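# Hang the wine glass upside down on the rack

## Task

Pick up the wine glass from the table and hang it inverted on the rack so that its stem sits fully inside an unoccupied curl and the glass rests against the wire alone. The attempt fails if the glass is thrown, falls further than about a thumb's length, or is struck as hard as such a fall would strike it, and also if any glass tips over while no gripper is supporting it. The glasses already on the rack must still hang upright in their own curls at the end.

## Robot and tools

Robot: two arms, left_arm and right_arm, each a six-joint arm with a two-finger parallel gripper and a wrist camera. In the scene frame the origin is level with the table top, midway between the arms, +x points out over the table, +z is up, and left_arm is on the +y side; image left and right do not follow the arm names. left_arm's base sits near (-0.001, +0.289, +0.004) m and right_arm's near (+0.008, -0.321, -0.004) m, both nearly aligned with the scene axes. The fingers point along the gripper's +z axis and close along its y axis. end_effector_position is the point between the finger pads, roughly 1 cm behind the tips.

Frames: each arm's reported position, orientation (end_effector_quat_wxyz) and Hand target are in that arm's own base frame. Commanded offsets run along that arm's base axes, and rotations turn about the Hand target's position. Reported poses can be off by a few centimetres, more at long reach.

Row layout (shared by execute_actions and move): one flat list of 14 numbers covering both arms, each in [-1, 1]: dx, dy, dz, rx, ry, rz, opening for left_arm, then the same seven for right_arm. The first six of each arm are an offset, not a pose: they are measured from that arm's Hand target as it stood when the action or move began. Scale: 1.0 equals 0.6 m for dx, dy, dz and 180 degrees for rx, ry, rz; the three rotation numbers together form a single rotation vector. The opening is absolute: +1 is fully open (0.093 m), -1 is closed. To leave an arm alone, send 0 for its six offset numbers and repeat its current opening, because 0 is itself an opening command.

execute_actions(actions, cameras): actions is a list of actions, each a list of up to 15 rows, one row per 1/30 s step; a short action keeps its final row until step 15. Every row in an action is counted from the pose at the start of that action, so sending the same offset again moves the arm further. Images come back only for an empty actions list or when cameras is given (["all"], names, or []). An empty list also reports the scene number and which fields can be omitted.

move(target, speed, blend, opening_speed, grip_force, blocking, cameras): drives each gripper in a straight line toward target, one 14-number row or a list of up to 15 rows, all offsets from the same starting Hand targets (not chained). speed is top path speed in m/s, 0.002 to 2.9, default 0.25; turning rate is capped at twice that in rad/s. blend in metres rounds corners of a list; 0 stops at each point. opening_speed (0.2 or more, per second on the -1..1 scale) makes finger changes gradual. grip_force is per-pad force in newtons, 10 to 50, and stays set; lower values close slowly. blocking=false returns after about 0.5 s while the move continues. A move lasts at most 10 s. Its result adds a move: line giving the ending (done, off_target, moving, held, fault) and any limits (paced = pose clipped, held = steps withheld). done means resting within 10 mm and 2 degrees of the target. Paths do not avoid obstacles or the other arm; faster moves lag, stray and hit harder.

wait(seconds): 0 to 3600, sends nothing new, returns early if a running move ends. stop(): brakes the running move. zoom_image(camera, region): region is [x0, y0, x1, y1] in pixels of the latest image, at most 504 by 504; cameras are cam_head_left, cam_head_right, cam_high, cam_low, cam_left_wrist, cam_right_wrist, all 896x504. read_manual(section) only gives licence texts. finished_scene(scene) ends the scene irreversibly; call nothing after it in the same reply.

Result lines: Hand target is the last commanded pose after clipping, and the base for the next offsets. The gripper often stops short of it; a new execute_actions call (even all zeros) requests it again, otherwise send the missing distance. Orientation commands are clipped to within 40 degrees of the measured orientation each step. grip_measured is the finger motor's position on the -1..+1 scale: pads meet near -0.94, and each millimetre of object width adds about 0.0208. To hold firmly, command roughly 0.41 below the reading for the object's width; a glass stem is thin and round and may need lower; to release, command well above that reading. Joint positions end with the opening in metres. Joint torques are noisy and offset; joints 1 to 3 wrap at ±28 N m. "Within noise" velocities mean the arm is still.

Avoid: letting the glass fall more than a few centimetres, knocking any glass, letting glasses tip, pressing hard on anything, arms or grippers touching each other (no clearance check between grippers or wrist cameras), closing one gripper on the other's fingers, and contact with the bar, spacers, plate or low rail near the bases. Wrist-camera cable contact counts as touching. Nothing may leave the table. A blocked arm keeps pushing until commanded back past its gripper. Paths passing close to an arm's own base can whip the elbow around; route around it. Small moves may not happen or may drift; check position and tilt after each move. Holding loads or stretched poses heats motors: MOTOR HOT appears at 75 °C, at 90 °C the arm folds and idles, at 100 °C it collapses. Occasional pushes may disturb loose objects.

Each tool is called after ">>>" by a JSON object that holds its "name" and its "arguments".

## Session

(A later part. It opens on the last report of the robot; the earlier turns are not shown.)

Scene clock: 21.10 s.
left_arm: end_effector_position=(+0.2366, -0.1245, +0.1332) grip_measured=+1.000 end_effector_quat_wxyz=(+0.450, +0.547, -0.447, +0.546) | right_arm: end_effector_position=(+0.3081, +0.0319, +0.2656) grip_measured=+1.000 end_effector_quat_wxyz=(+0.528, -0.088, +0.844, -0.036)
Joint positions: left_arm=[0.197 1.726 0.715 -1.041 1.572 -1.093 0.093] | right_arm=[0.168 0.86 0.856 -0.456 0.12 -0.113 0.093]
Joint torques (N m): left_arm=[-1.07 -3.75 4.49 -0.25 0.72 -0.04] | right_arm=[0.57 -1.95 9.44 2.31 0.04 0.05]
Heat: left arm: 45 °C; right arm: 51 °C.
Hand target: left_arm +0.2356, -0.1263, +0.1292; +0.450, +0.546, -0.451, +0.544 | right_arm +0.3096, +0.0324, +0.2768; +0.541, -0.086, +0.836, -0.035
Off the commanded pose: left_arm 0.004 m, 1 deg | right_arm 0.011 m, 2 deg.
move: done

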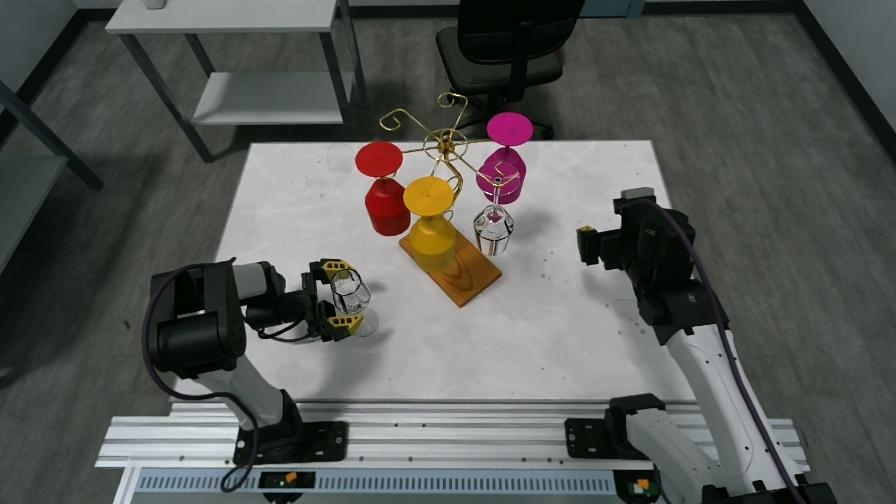

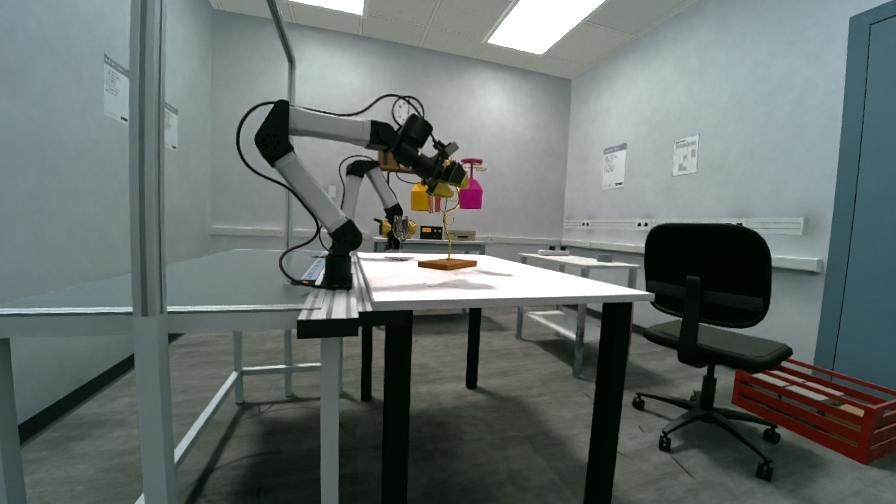

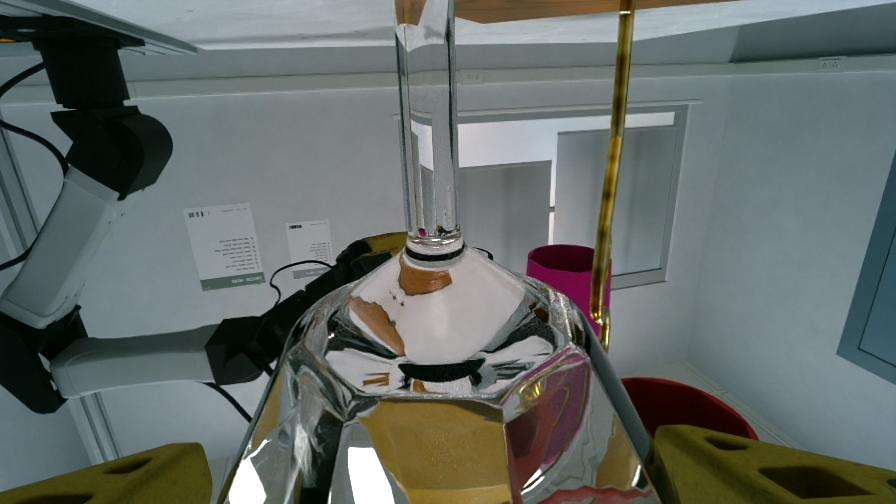

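>>> {"name": "move", "arguments": {"target": [0,0,0,0,0,0,0.0,0,0,0,0,0,0,1], "grip_force": [20,50], "cameras": ["cam_head_left","cam_left_wrist"]}}

Scene clock: 23.77 s.
left_arm: end_effector_position=(+0.2366, -0.1245, +0.1330) grip_measured=+0.471 end_effector_quat_wxyz=(+0.449, +0.547, -0.448, +0.547) | right_arm: end_effector_position=(+0.3081, +0.0319, +0.2656) grip_measured=+1.000 end_effector_quat_wxyz=(+0.528, -0.088, +0.844, -0.036)
Joint positions: left_arm=[0.197 1.727 0.715 -1.041 1.572 -1.089 0.068] | right_arm=[0.168 0.86 0.856 -0.456 0.12 -0.113 0.093]
Joint torques (N m): left_arm=[-1.07 -3.9 4.63 -0.22 0.7 -0.07] | right_arm=[0.58 -1.91 9.46 2.3 0.04 0.03]
Heat: left arm: 45 °C; right arm: 51 °C.
Hand target: left_arm +0.2356, -0.1263, +0.1292; +0.450, +0.546, -0.451, +0.544 | right_arm +0.3096, +0.0324, +0.2768; +0.541, -0.086, +0.836, -0.035
Off the commanded pose: left_arm 0.004 m, 1 deg | right_arm 0.011 m, 2 deg.
grip_force (N): 20, 50
move: done

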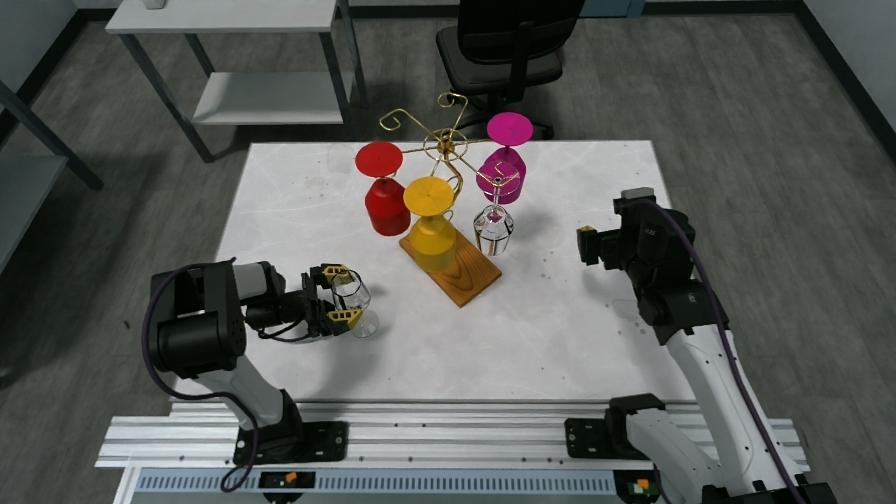

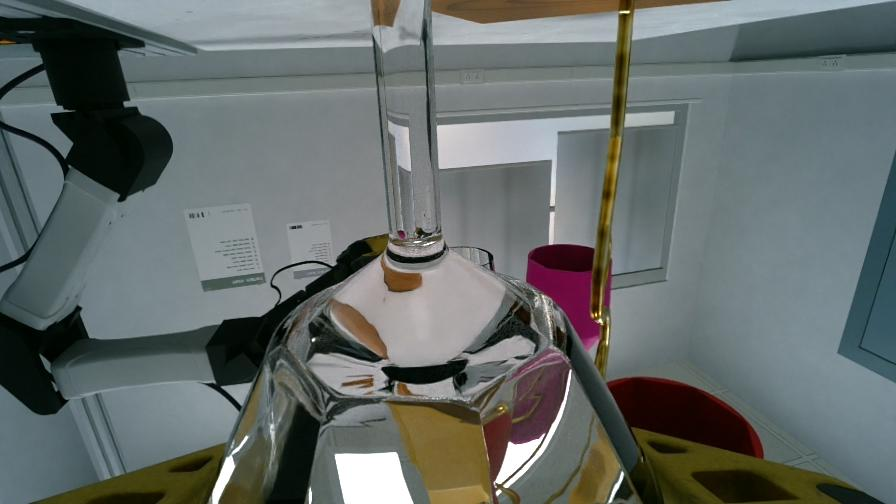

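>>> {"name": "move", "arguments": {"target": [[0,0,0.33,0,0,0,0,0,0,0,0,0,0,1],[0,0,0.33,0.085,-0.442,0,0,0,0,0,0,0,0,1]], "grip_force": [30,50], "blend": 0.02, "speed": 0.4}}

>>> {"name": "move", "arguments": {"target": [0,0,0,0.103,-0.540,0,0,0,0,0,0,0,0,1], "speed": 0.5, "cameras": ["cam_head_left","cam_low","cam_left_wrist"]}}

>>> {"name": "zoom_image", "arguments": {"camera": "cam_low", "region": [350, 110, 490, 270]}}

Scene clock: 27.57 s.
left_arm: end_effector_position=(+0.2370, -0.1283, +0.3227) grip_measured=+0.409 end_effector_quat_wxyz=(-0.004, -0.140, +0.700, -0.700) | right_arm: end_effector_position=(+0.3081, +0.0319, +0.2656) grip_measured=+1.000 end_effector_quat_wxyz=(+0.528, -0.088, +0.844, -0.036)
Joint positions: left_arm=[0.179 1.17 1.053 -0.868 1.547 -0.79 0.065] | right_arm=[0.168 0.86 0.856 -0.456 0.12 -0.113 0.093]
Joint torques (N m): left_arm=[0.64 -3.38 7.31 1.26 0.93 0.13] | right_arm=[0.69 -1.85 9.48 2.31 0.03 0.03]
Heat: left arm: 45 °C; right arm: 51 °C.
Hand target: left_arm +0.2356, -0.1263, +0.3273; +0.012, -0.123, +0.697, -0.707 | right_arm +0.3096, +0.0324, +0.2768; +0.541, -0.086, +0.836, -0.035
Off the commanded pose: left_arm 0.005 m, 3 deg | right_arm 0.011 m, 2 deg.
grip_force (N): 30, 50
move: off_target (left_arm)

Scene clock: 30.57 s.
left_arm: end_effector_position=(+0.2376, -0.1282, +0.3248) grip_measured=+0.409 end_effector_quat_wxyz=(+0.537, +0.442, +0.555, -0.457) | right_arm: end_effector_position=(+0.3081, +0.0319, +0.2656) grip_measured=+1.000 end_effector_quat_wxyz=(+0.528, -0.088, +0.844, -0.036)
Joint positions: left_arm=[0.179 1.042 0.838 -0.141 1.555 0.312 0.065] | right_arm=[0.168 0.86 0.856 -0.456 0.12 -0.113 0.093]
Joint torques (N m): left_arm=[0.73 -2.25 7.9 1.49 0.47 -0.03] | right_arm=[0.57 -1.96 9.48 2.3 0.04 0.04]
Heat: left arm: 45 °C; right arm: 51 °C.
Hand target: left_arm +0.2356, -0.1263, +0.3272; +0.546, +0.450, +0.544, -0.452 | right_arm +0.3096, +0.0324, +0.2768; +0.541, -0.086, +0.836, -0.035
Off the commanded pose: left_arm 0.004 m, 2 deg | right_arm 0.011 m, 2 deg.
grip_force (N): 30, 50
move: done

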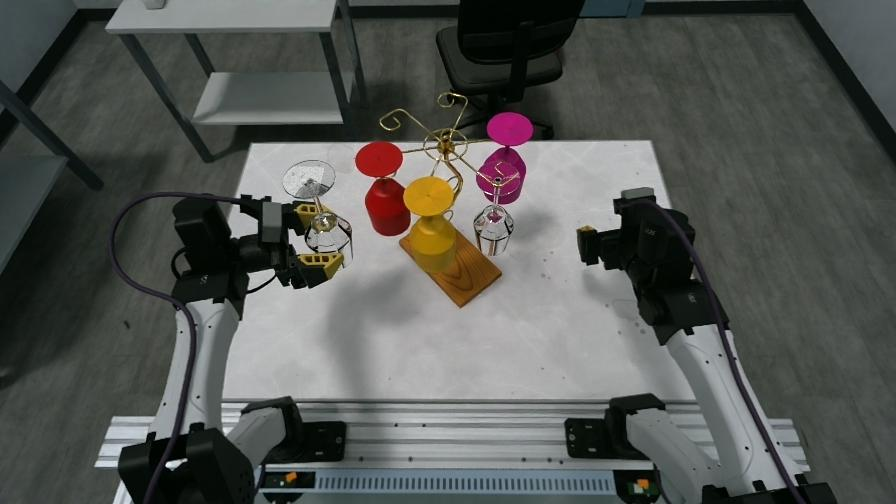

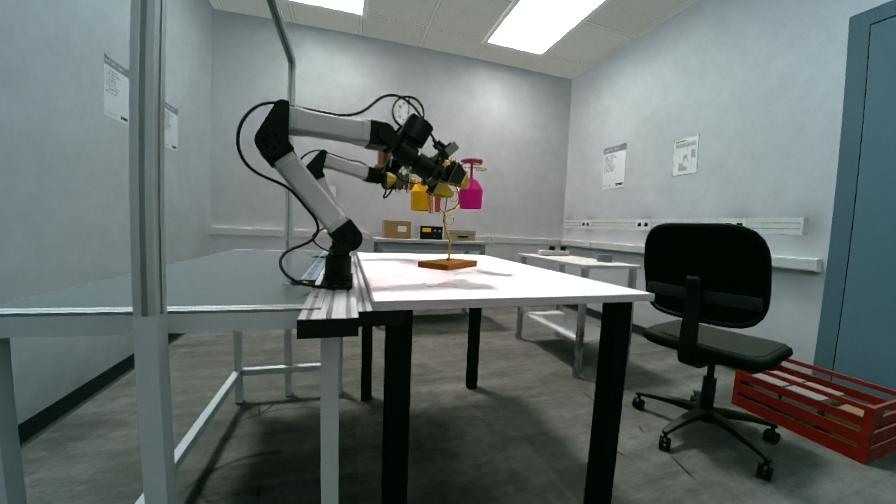

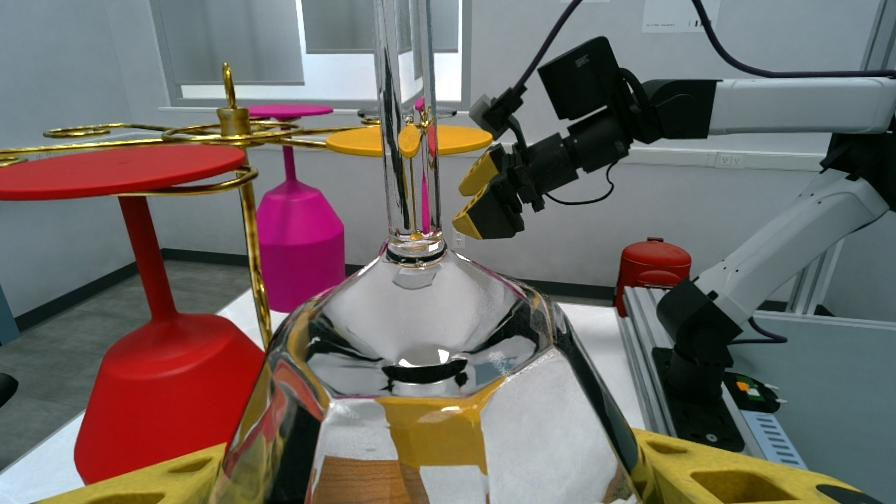

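Scaled by 3.150 from the camera's image (finer frame: 1280x720).

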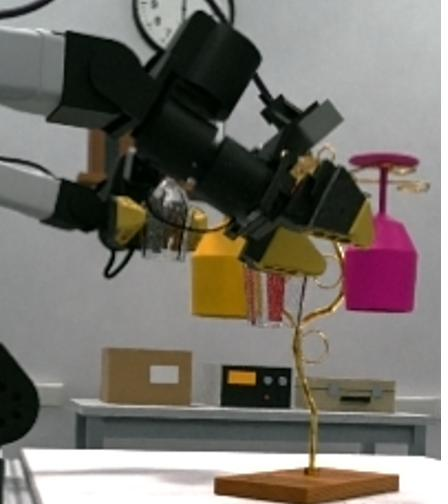

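>>> {"name": "move", "arguments": {"target": [0,0,-0.4,0,0,0,0,0,0,0,0,0,0,1], "cameras": ["cam_head_left","cam_low","cam_left_wrist"]}}

>>> {"name": "zoom_image", "arguments": {"camera": "cam_low", "region": [360, 190, 460, 280]}}

>>> {"name": "zoom_image", "arguments": {"camera": "cam_head_left", "region": [280, 220, 420, 350]}}

Scene clock: 33.27 s.
left_arm: end_effector_position=(+0.2321, -0.1268, +0.0812) grip_measured=+0.409 end_effector_quat_wxyz=(+0.533, +0.441, +0.563, -0.452) | right_arm: end_effector_position=(+0.3081, +0.0319, +0.2656) grip_measured=+1.000 end_effector_quat_wxyz=(+0.528, -0.088, +0.844, -0.036)
Joint positions: left_arm=[0.19 1.696 0.353 0.265 1.545 1.038 0.065] | right_arm=[0.168 0.86 0.856 -0.456 0.12 -0.113 0.093]
Joint torques (N m): left_arm=[-0.28 -3.49 5.96 1.06 1.11 -0.02] | right_arm=[0.55 -1.89 9.48 2.3 0.04 0.04]
Heat: left arm: 45 °C; right arm: 51 °C.
Hand target: left_arm +0.2357, -0.1263, +0.0873; +0.546, +0.450, +0.544, -0.451 | right_arm +0.3096, +0.0324, +0.2768; +0.541, -0.086, +0.836, -0.035
Off the commanded pose: left_arm 0.007 m, 3 deg | right_arm 0.011 m, 2 deg.
grip_force (N): 30, 50
move: off_target (left_arm)

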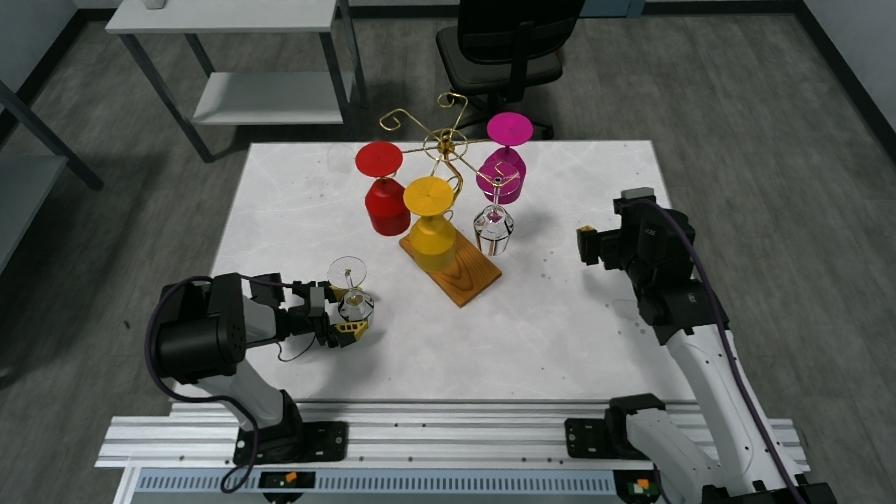

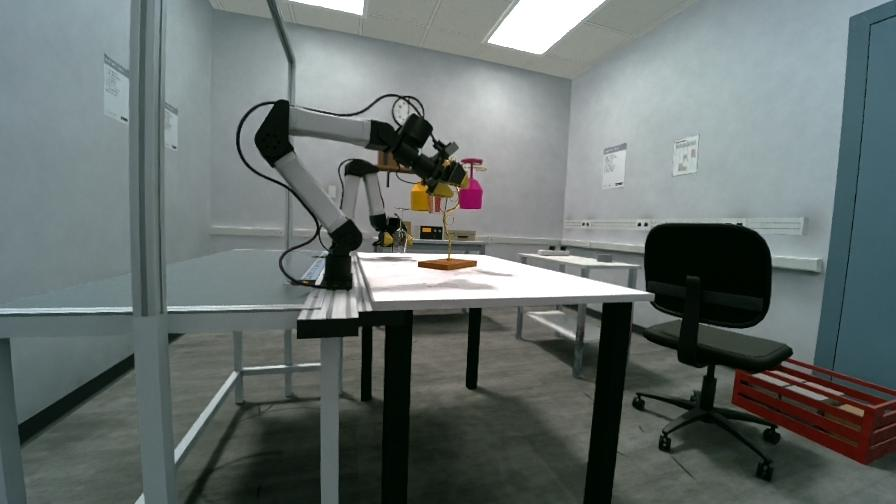

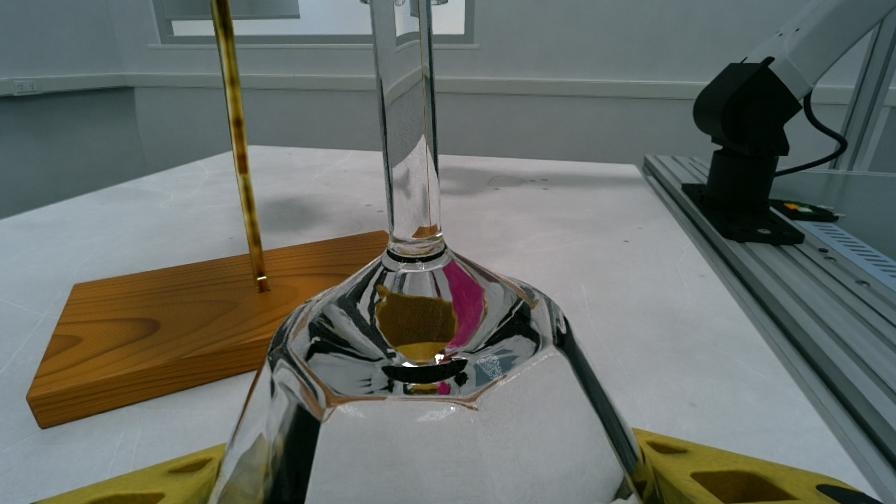

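Scaled by 5.040 from the camera's image (finer frame: 1280x720).

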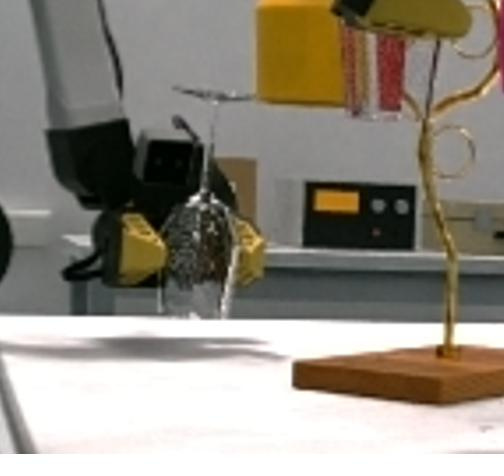

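Scaled by 3.600 from the camera's image (finer frame: 1280x720).

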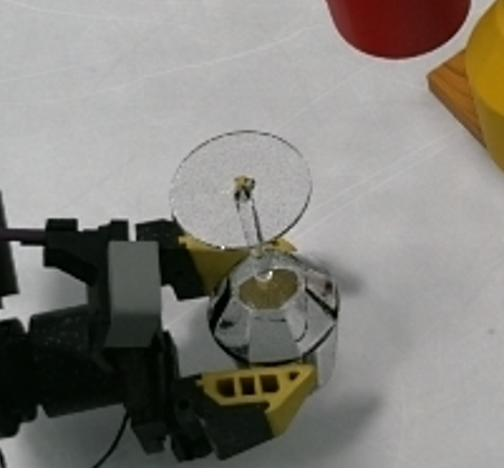

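>>> {"name": "move", "arguments": {"target": [0,0,-0.034,0,-0.022,0,0,0,0,0,0,0,0,1], "speed": 0.06, "cameras": ["cam_low","cam_head_left"]}}

>>> {"name": "zoom_image", "arguments": {"camera": "cam_low", "region": [360, 190, 460, 280]}}

Scene clock: 36.33 s.
left_arm: end_effector_position=(+0.2317, -0.1269, +0.0614) grip_measured=+0.409 end_effector_quat_wxyz=(+0.548, +0.460, +0.546, -0.436) | right_arm: end_effector_position=(+0.3081, +0.0319, +0.2656) grip_measured=+1.000 end_effector_quat_wxyz=(+0.528, -0.088, +0.844, -0.036)
Joint positions: left_arm=[0.19 1.823 0.353 0.343 1.55 1.156 0.065] | right_arm=[0.168 0.86 0.856 -0.456 0.12 -0.113 0.093]
Joint torques (N m): left_arm=[-0.4 -3.9 5.26 1.01 1.12 -0.01] | right_arm=[0.54 -1.92 9.46 2.32 0.05 0.04]
Heat: left arm: 45 °C; right arm: 51 °C.
Hand target: left_arm +0.2357, -0.1263, +0.0668; +0.564, +0.465, +0.525, -0.436 | right_arm +0.3096, +0.0324, +0.2768; +0.541, -0.086, +0.836, -0.035
Off the commanded pose: left_arm 0.007 m, 3 deg | right_arm 0.011 m, 2 deg.
joint sent to its limit (left arm) — joint 5 (wrist yaw), upper limit. The joint targets still meet the commanded pose.
grip_force (N): 30, 50
move: off_target (left_arm)
Images, in order (width x height): cam_head_left 896x504, cam_low 896x504.

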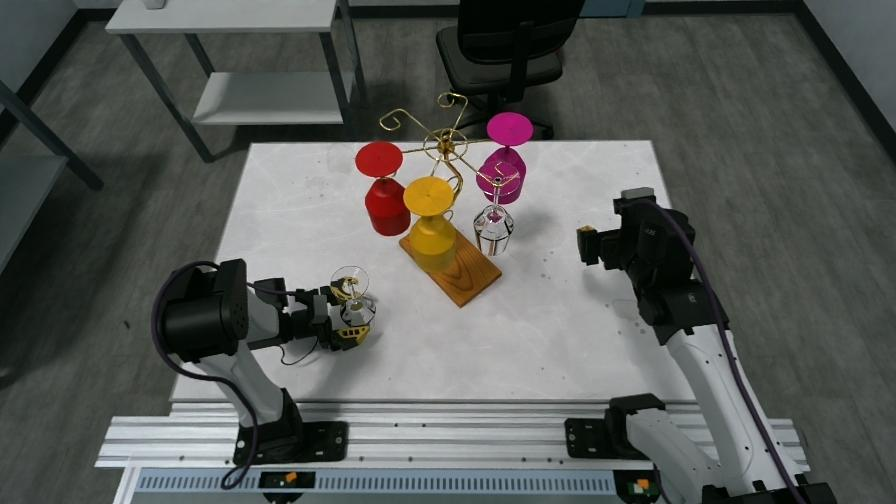

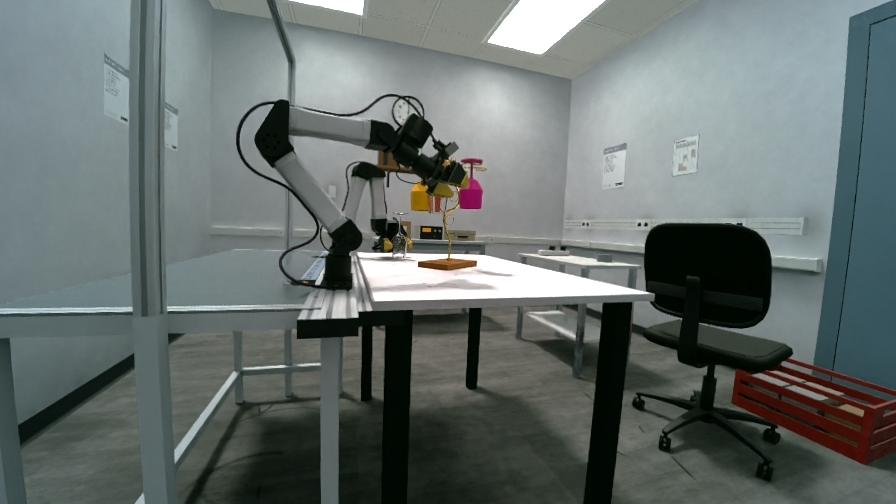

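Scaled by 5.040 from the camera's image (finer frame: 1280x720).

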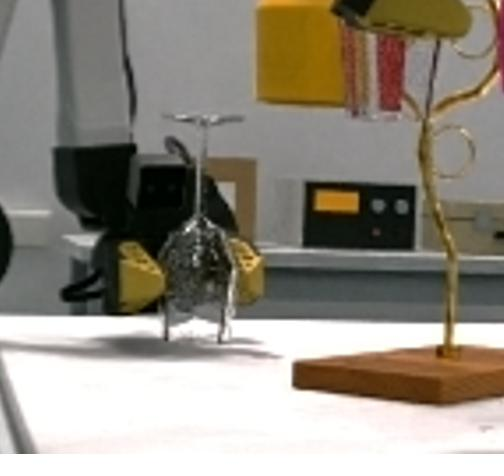

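>>> {"name": "move", "arguments": {"target": [0,0,-0.012,0,0,0,0,0,0,0,0,0,0,1], "speed": 0.03}}

>>> {"name": "move", "arguments": {"target": [0,0,-0.005,0,0,0,0,0,0,0,0,0,0,1], "speed": 0.02, "cameras": ["cam_low"]}}

>>> {"name": "zoom_image", "arguments": {"camera": "cam_low", "region": [360, 190, 460, 280]}}

Scene clock: 37.27 s.
left_arm: end_effector_position=(+0.2326, -0.1267, +0.0549) grip_measured=+0.409 end_effector_quat_wxyz=(+0.549, +0.461, +0.545, -0.435) | right_arm: end_effector_position=(+0.3081, +0.0319, +0.2656) grip_measured=+1.000 end_effector_quat_wxyz=(+0.528, -0.088, +0.844, -0.036)
Joint positions: left_arm=[0.19 1.866 0.361 0.357 1.551 1.181 0.065] | right_arm=[0.168 0.86 0.856 -0.456 0.12 -0.113 0.093]
Joint torques (N m): left_arm=[-0.39 -4.16 4.66 0.94 1.12 -0.01] | right_arm=[0.57 -1.91 9.47 2.31 0.02 0.05]
Heat: left arm: 45 °C; right arm: 51 °C.
Hand target: left_arm +0.2357, -0.1263, +0.0596; +0.564, +0.465, +0.525, -0.436 | right_arm +0.3096, +0.0324, +0.2768; +0.541, -0.086, +0.836, -0.035
Off the commanded pose: left_arm 0.006 m, 3 deg | right_arm 0.011 m, 2 deg.
joint sent to its limit (left arm) — joint 5 (wrist yaw), upper limit. The joint targets still meet the commanded pose.
grip_force (N): 30, 50
move: off_target (left_arm)

Scene clock: 37.93 s.
left_arm: end_effector_position=(+0.2318, -0.1268, +0.0517) grip_measured=+0.409 end_effector_quat_wxyz=(+0.549, +0.460, +0.545, -0.436) | right_arm: end_effector_position=(+0.3081, +0.0319, +0.2656) grip_measured=+1.000 end_effector_quat_wxyz=(+0.528, -0.088, +0.844, -0.036)
Joint positions: left_arm=[0.19 1.884 0.361 0.362 1.551 1.192 0.065] | right_arm=[0.168 0.86 0.856 -0.456 0.12 -0.113 0.093]
Joint torques (N m): left_arm=[-0.35 -4.04 4.81 0.96 1.1 -0.03] | right_arm=[0.59 -1.89 9.39 2.3 0.03 0.04]
Heat: left arm: 45 °C; right arm: 51 °C.
Hand target: left_arm +0.2357, -0.1263, +0.0566; +0.564, +0.465, +0.525, -0.436 | right_arm +0.3096, +0.0324, +0.2768; +0.541, -0.086, +0.836, -0.035
Off the commanded pose: left_arm 0.006 m, 3 deg | right_arm 0.011 m, 2 deg.
joint sent to its limit (left arm) — joint 5 (wrist yaw), upper limit. The joint targets still meet the commanded pose.
grip_force (N): 30, 50
move: off_target (left_arm)

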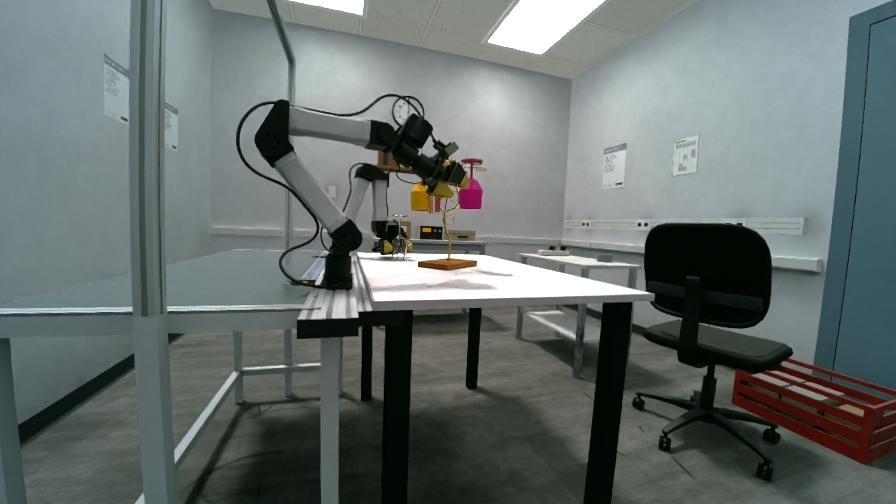

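Scaled by 5.040 from the camera's image (finer frame: 1280x720).

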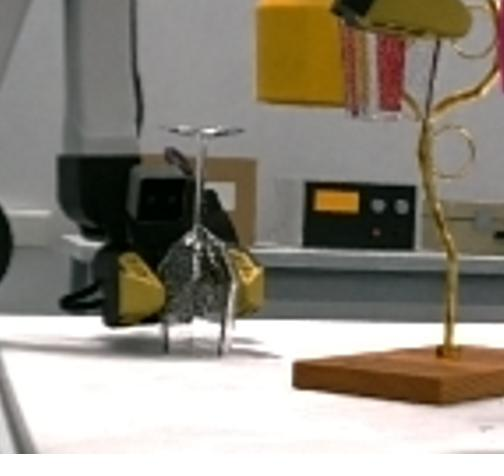

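>>> {"name": "move", "arguments": {"target": [0,0,-0.005,0,0,0,0,0,0,0,0,0,0,1], "speed": 0.02}}

>>> {"name": "move", "arguments": {"target": [0,0,-0.005,0,0,0,0,0,0,0,0,0,0,1], "speed": 0.02, "cameras": ["cam_low"]}}

>>> {"name": "zoom_image", "arguments": {"camera": "cam_low", "region": [360, 190, 460, 280]}}

Scene clock: 38.80 s.
left_arm: end_effector_position=(+0.2329, -0.1266, +0.0500) grip_measured=+0.409 end_effector_quat_wxyz=(+0.550, +0.461, +0.543, -0.436) | right_arm: end_effector_position=(+0.3081, +0.0319, +0.2656) grip_measured=+1.000 end_effector_quat_wxyz=(+0.528, -0.088, +0.844, -0.036)
Joint positions: left_arm=[0.19 1.901 0.367 0.368 1.554 1.202 0.065] | right_arm=[0.168 0.86 0.856 -0.456 0.12 -0.113 0.093]
Joint torques (N m): left_arm=[-0.36 -4.08 4.33 0.98 1.09 -0.02] | right_arm=[0.57 -1.94 9.44 2.31 0.05 0.05]
Heat: left arm: 45 °C; right arm: 51 °C.
Hand target: left_arm +0.2357, -0.1263, +0.0536; +0.564, +0.465, +0.525, -0.435 | right_arm +0.3096, +0.0324, +0.2768; +0.541, -0.086, +0.836, -0.035
Off the commanded pose: left_arm 0.005 m, 3 deg | right_arm 0.011 m, 2 deg.
joint sent to its limit (left arm) — joint 5 (wrist yaw), upper limit. The joint targets still meet the commanded pose.
grip_force (N): 30, 50
move: off_target (left_arm)

Scene clock: 39.50 s.
left_arm: end_effector_position=(+0.2324, -0.1268, +0.0496) grip_measured=+0.409 end_effector_quat_wxyz=(+0.553, +0.460, +0.538, -0.440) | right_arm: end_effector_position=(+0.3081, +0.0319, +0.2656) grip_measured=+1.000 end_effector_quat_wxyz=(+0.528, -0.088, +0.844, -0.036)
Joint positions: left_arm=[0.19 1.918 0.371 0.371 1.569 1.211 0.065] | right_arm=[0.168 0.86 0.856 -0.456 0.12 -0.113 0.093]
Joint torques (N m): left_arm=[-0.43 -4.07 4.16 0.93 0.89 -0.01] | right_arm=[0.55 -1.89 9.44 2.3 0.04 0.04]
Heat: left arm: 45 °C; right arm: 51 °C.
Hand target: left_arm +0.2357, -0.1263, +0.0506; +0.564, +0.465, +0.525, -0.436 | right_arm +0.3096, +0.0324, +0.2768; +0.541, -0.086, +0.836, -0.035
Off the commanded pose: left_arm 0.004 m, 2 deg | right_arm 0.011 m, 2 deg.
joint sent to its limit (left arm) — joint 5 (wrist yaw), upper limit. The joint targets still meet the commanded pose.
grip_force (N): 30, 50
move: done

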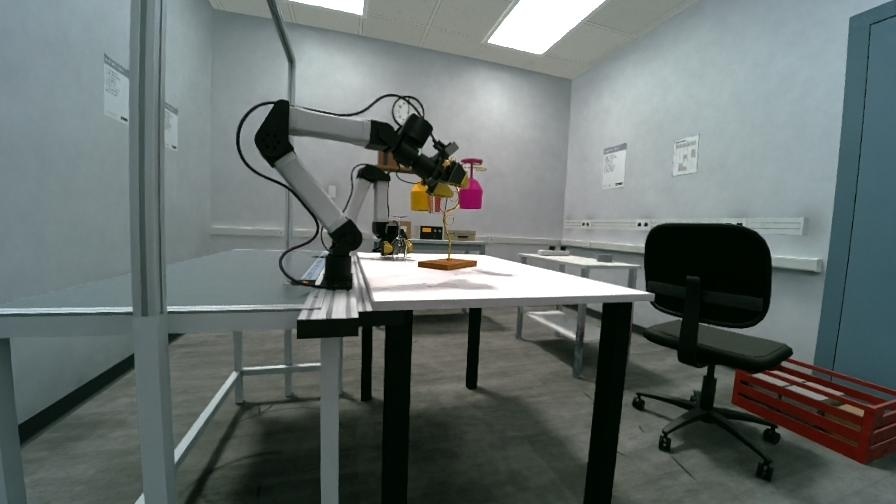

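Scaled by 5.040 from the camera's image (finer frame: 1280x720).

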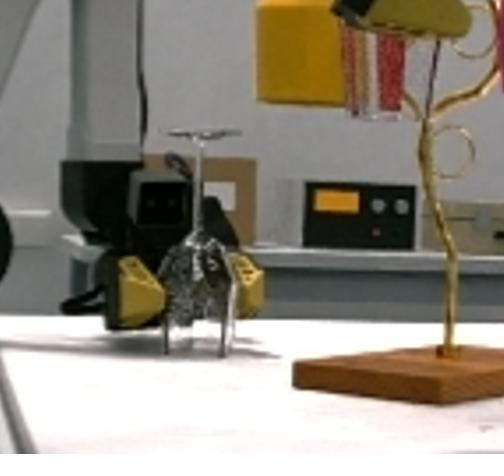

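>>> {"name": "move", "arguments": {"target": [[0,0,0.002,0,0,0,0.55,0,0,0,0,0,0,1],[0,0,0.002,0,0,0,1,0,0,0,0,0,0,1]], "opening_speed": 0.8, "grip_force": [50,50], "cameras": ["cam_head_left","cam_low","cam_left_wrist"]}}

>>> {"name": "zoom_image", "arguments": {"camera": "cam_head_left", "region": [280, 220, 420, 350]}}

Scene clock: 42.40 s.
left_arm: end_effector_position=(+0.2322, -0.1268, +0.0502) grip_measured=+0.998 end_effector_quat_wxyz=(+0.554, +0.460, +0.536, -0.441) | right_arm: end_effector_position=(+0.3081, +0.0319, +0.2656) grip_measured=+1.000 end_effector_quat_wxyz=(+0.528, -0.088, +0.844, -0.036)
Joint positions: left_arm=[0.19 1.918 0.371 0.372 1.572 1.213 0.093] | right_arm=[0.168 0.86 0.856 -0.456 0.12 -0.113 0.093]
Joint torques (N m): left_arm=[-0.35 -4.75 4.15 0.89 0.85 -0.01] | right_arm=[0.57 -1.94 9.48 2.3 0.04 0.04]
Heat: left arm: 45 °C; right arm: 51 °C.
Hand target: left_arm +0.2357, -0.1263, +0.0518; +0.564, +0.465, +0.525, -0.436 | right_arm +0.3096, +0.0324, +0.2768; +0.541, -0.086, +0.836, -0.035
Off the commanded pose: left_arm 0.004 m, 2 deg | right_arm 0.011 m, 2 deg.
joint sent to its limit (left arm) — joint 5 (wrist yaw), upper limit. The joint targets still meet the commanded pose.
move: done

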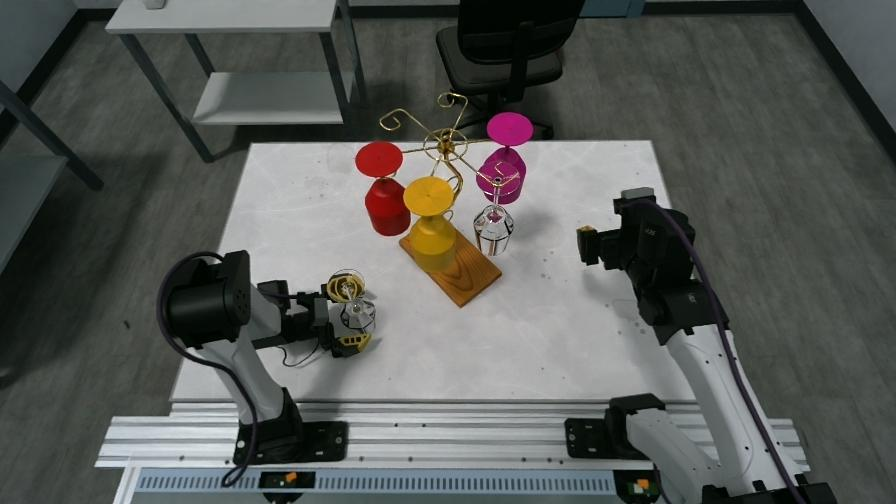

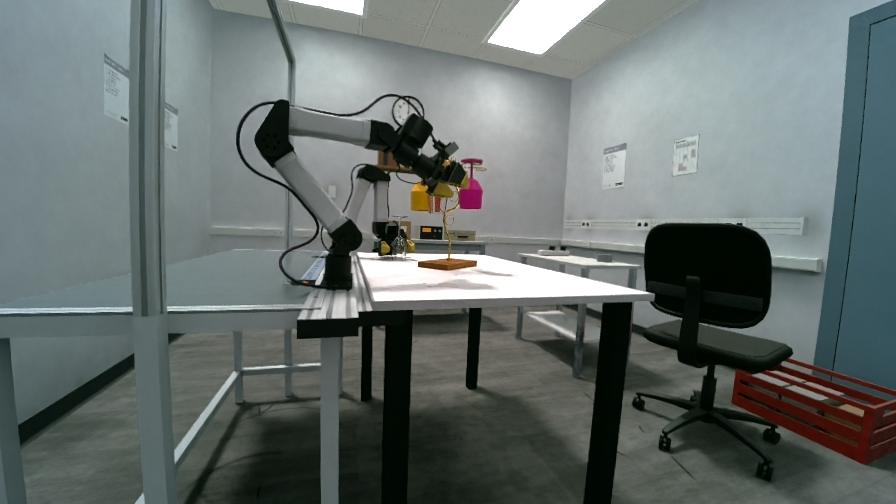

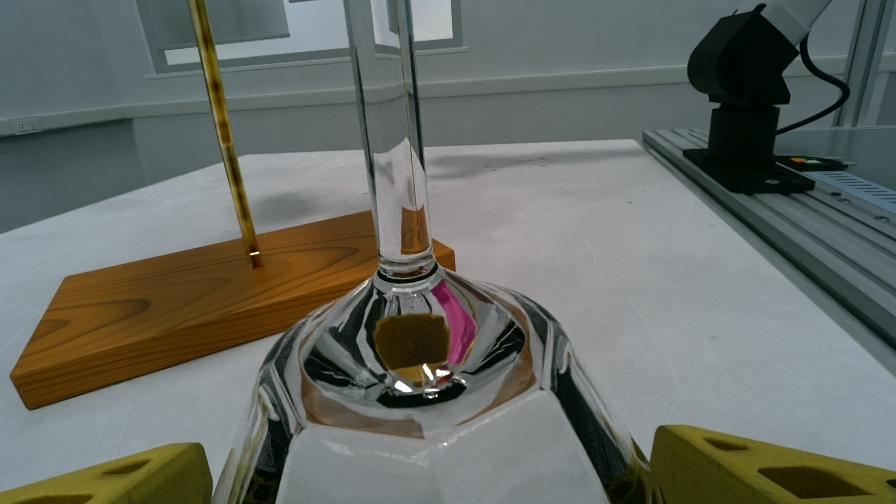

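Scaled by 3.600 from the camera's image (finer frame: 1280x720).

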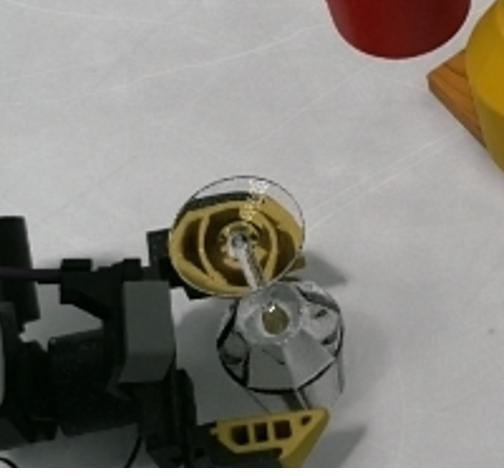

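>>> {"name": "move", "arguments": {"target": [[-0.006,0.045,0,0,0,0.046,1,0,0,0,0,0,0,1],[-0.006,0.045,0.4,0,0,0.046,1,0,0,0,0,0,0,1]], "speed": [0.06,0.2], "cameras": ["cam_head_left","cam_low"]}}

>>> {"name": "zoom_image", "arguments": {"camera": "cam_head_left", "region": [260, 180, 420, 350]}}

Scene clock: 46.63 s.
left_arm: end_effector_position=(+0.2311, -0.1010, +0.2854) grip_measured=+0.999 end_effector_quat_wxyz=(+0.584, +0.430, +0.561, -0.399) | right_arm: end_effector_position=(+0.3081, +0.0319, +0.2656) grip_measured=+1.000 end_effector_quat_wxyz=(+0.528, -0.088, +0.844, -0.036)
Joint positions: left_arm=[0.319 0.95 0.633 -0.006 1.573 0.377 0.093] | right_arm=[0.168 0.86 0.856 -0.456 0.12 -0.113 0.093]
Joint torques (N m): left_arm=[0.47 -1.54 9.69 1.26 0.22 -0.22] | right_arm=[0.59 -1.91 9.46 2.3 0.05 0.04]
Heat: left arm: 45 °C; right arm: 51 °C.
Hand target: left_arm +0.2321, -0.0993, +0.2918; +0.594, +0.426, +0.557, -0.394 | right_arm +0.3096, +0.0324, +0.2768; +0.541, -0.086, +0.836, -0.035
Off the commanded pose: left_arm 0.007 m, 1 deg | right_arm 0.011 m, 2 deg.
move: done

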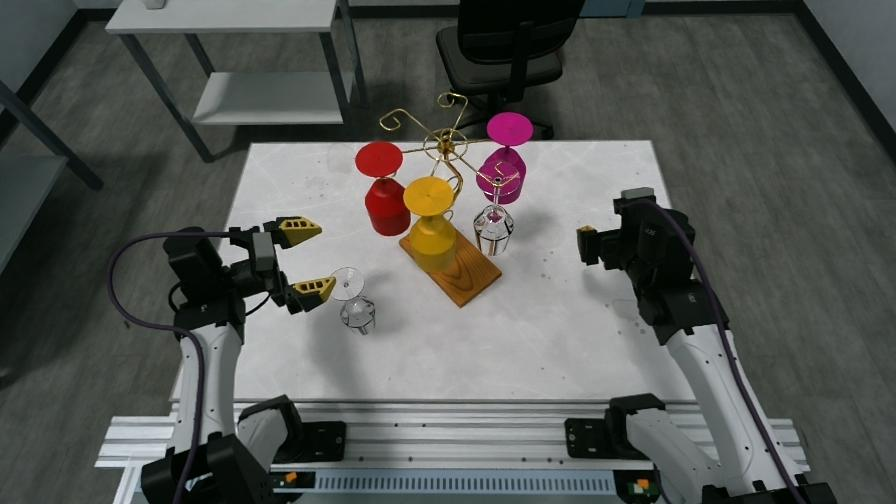

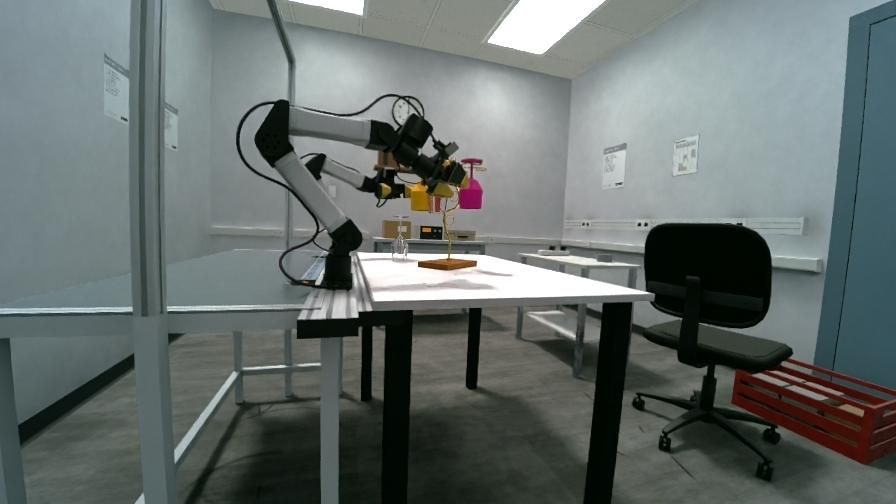

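Scaled by 2.965 from the camera's image (finer frame: 1280x720).

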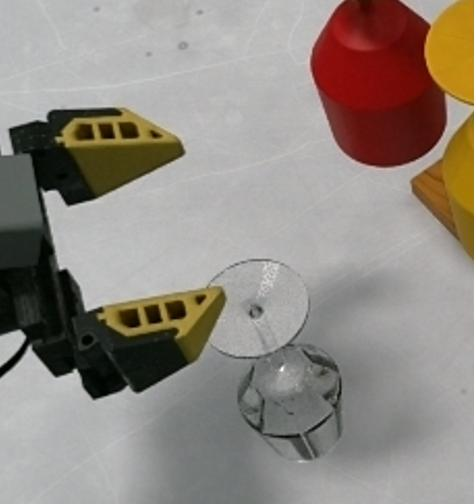

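>>> {"name": "move", "arguments": {"target": [-0.002,-0.037,-0.067,0.091,0.0567,0.0195,1,0,0,0,0,0,0,1], "cameras": ["cam_head_left","cam_head_right","cam_low","cam_left_wrist"]}}

>>> {"name": "zoom_image", "arguments": {"camera": "cam_head_left", "region": [260, 200, 420, 350]}}

>>> {"name": "zoom_image", "arguments": {"camera": "cam_low", "region": [360, 180, 460, 280]}}

Scene clock: 49.47 s.
left_arm: end_effector_position=(+0.2297, -0.1209, +0.2478) grip_measured=+0.999 end_effector_quat_wxyz=(+0.488, +0.445, +0.672, -0.334) | right_arm: end_effector_position=(+0.3081, +0.0319, +0.2656) grip_measured=+1.000 end_effector_quat_wxyz=(+0.528, -0.088, +0.844, -0.036)
Joint positions: left_arm=[0.164 1.002 0.853 -0.81 1.196 0.91 0.093] | right_arm=[0.168 0.86 0.856 -0.456 0.12 -0.113 0.093]
Joint torques (N m): left_arm=[-1.05 -0.68 9.87 1.03 0.52 -0.06] | right_arm=[0.55 -1.95 9.46 2.3 0.04 0.04]
Heat: left arm: 45 °C; right arm: 51 °C.
Hand target: left_arm +0.2309, -0.1215, +0.2517; +0.488, +0.452, +0.671, -0.328 | right_arm +0.3096, +0.0324, +0.2768; +0.541, -0.086, +0.836, -0.035
Off the commanded pose: left_arm 0.004 m, 1 deg | right_arm 0.011 m, 2 deg.
move: done

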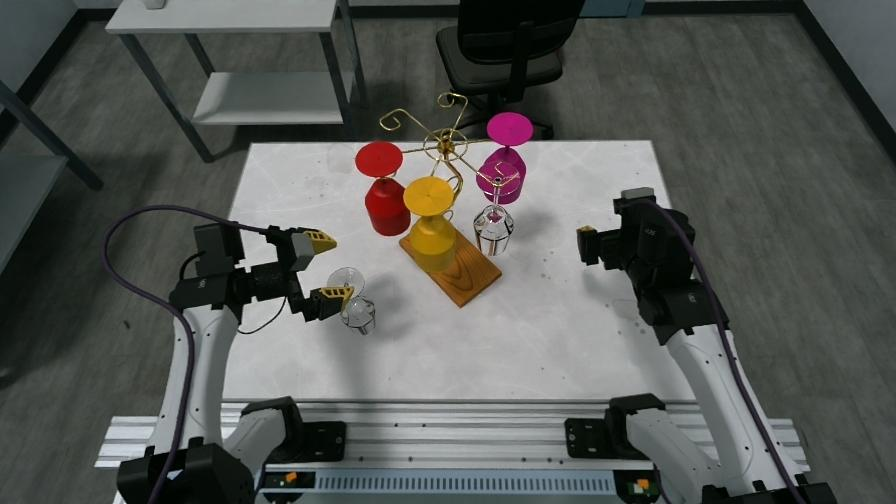

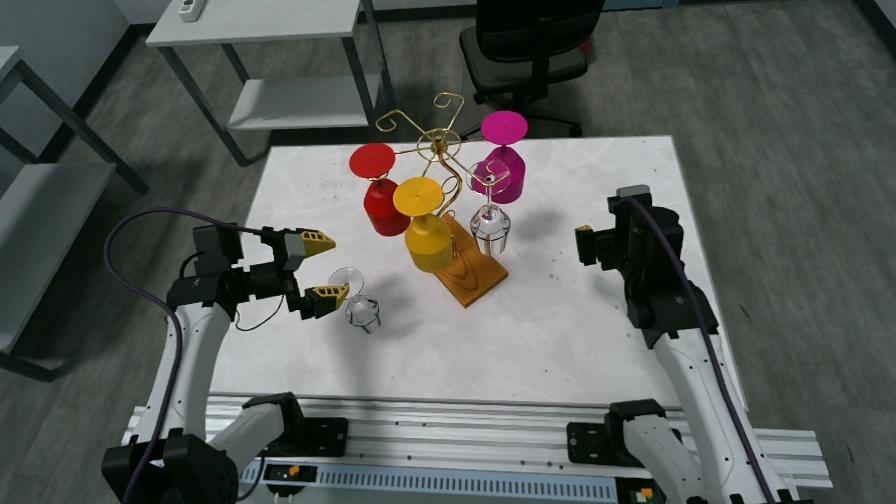

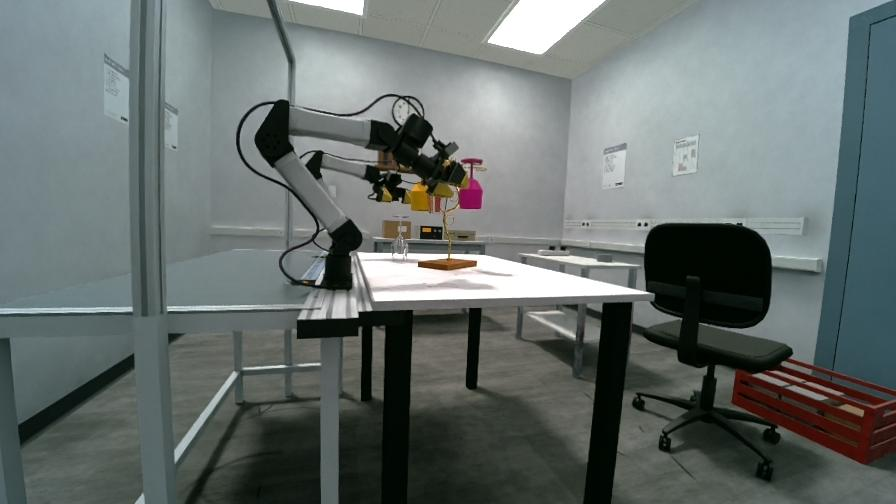

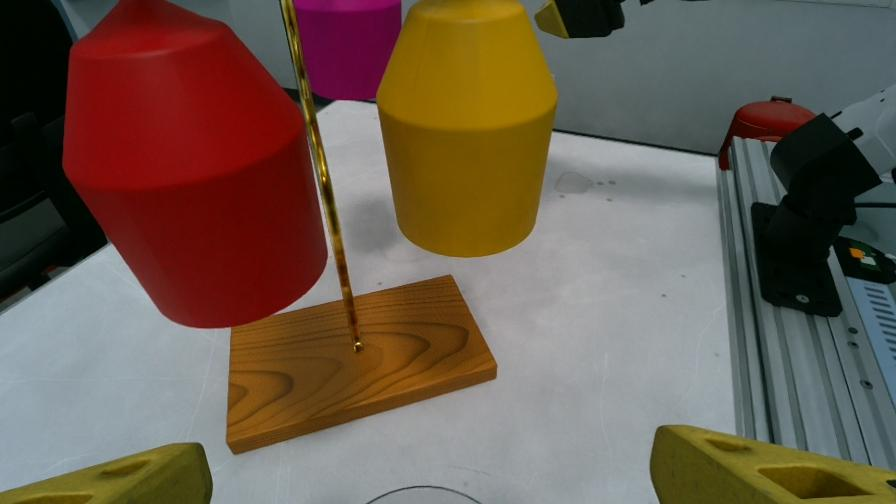

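Scaled by 3.150 from the camera's image (finer frame: 1280x720).

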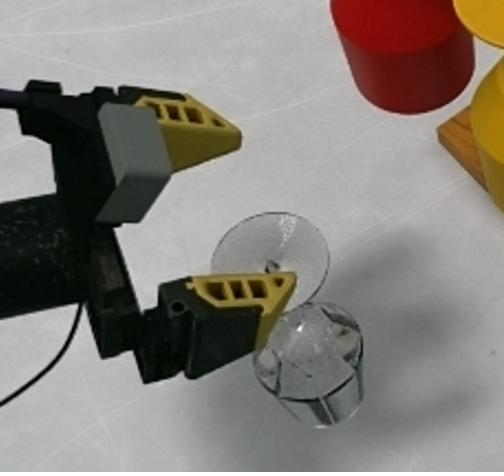

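Scaled by 5.040 from the camera's image (finer frame: 1280x720).

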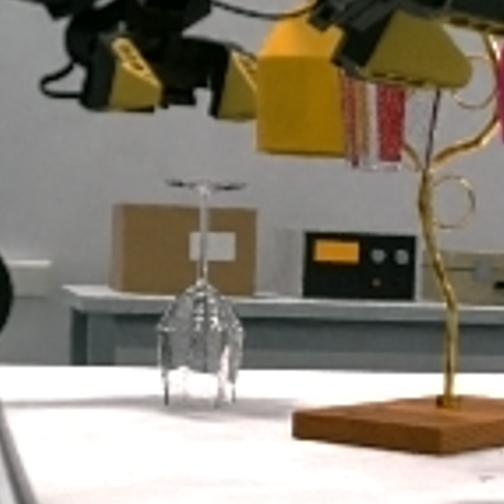

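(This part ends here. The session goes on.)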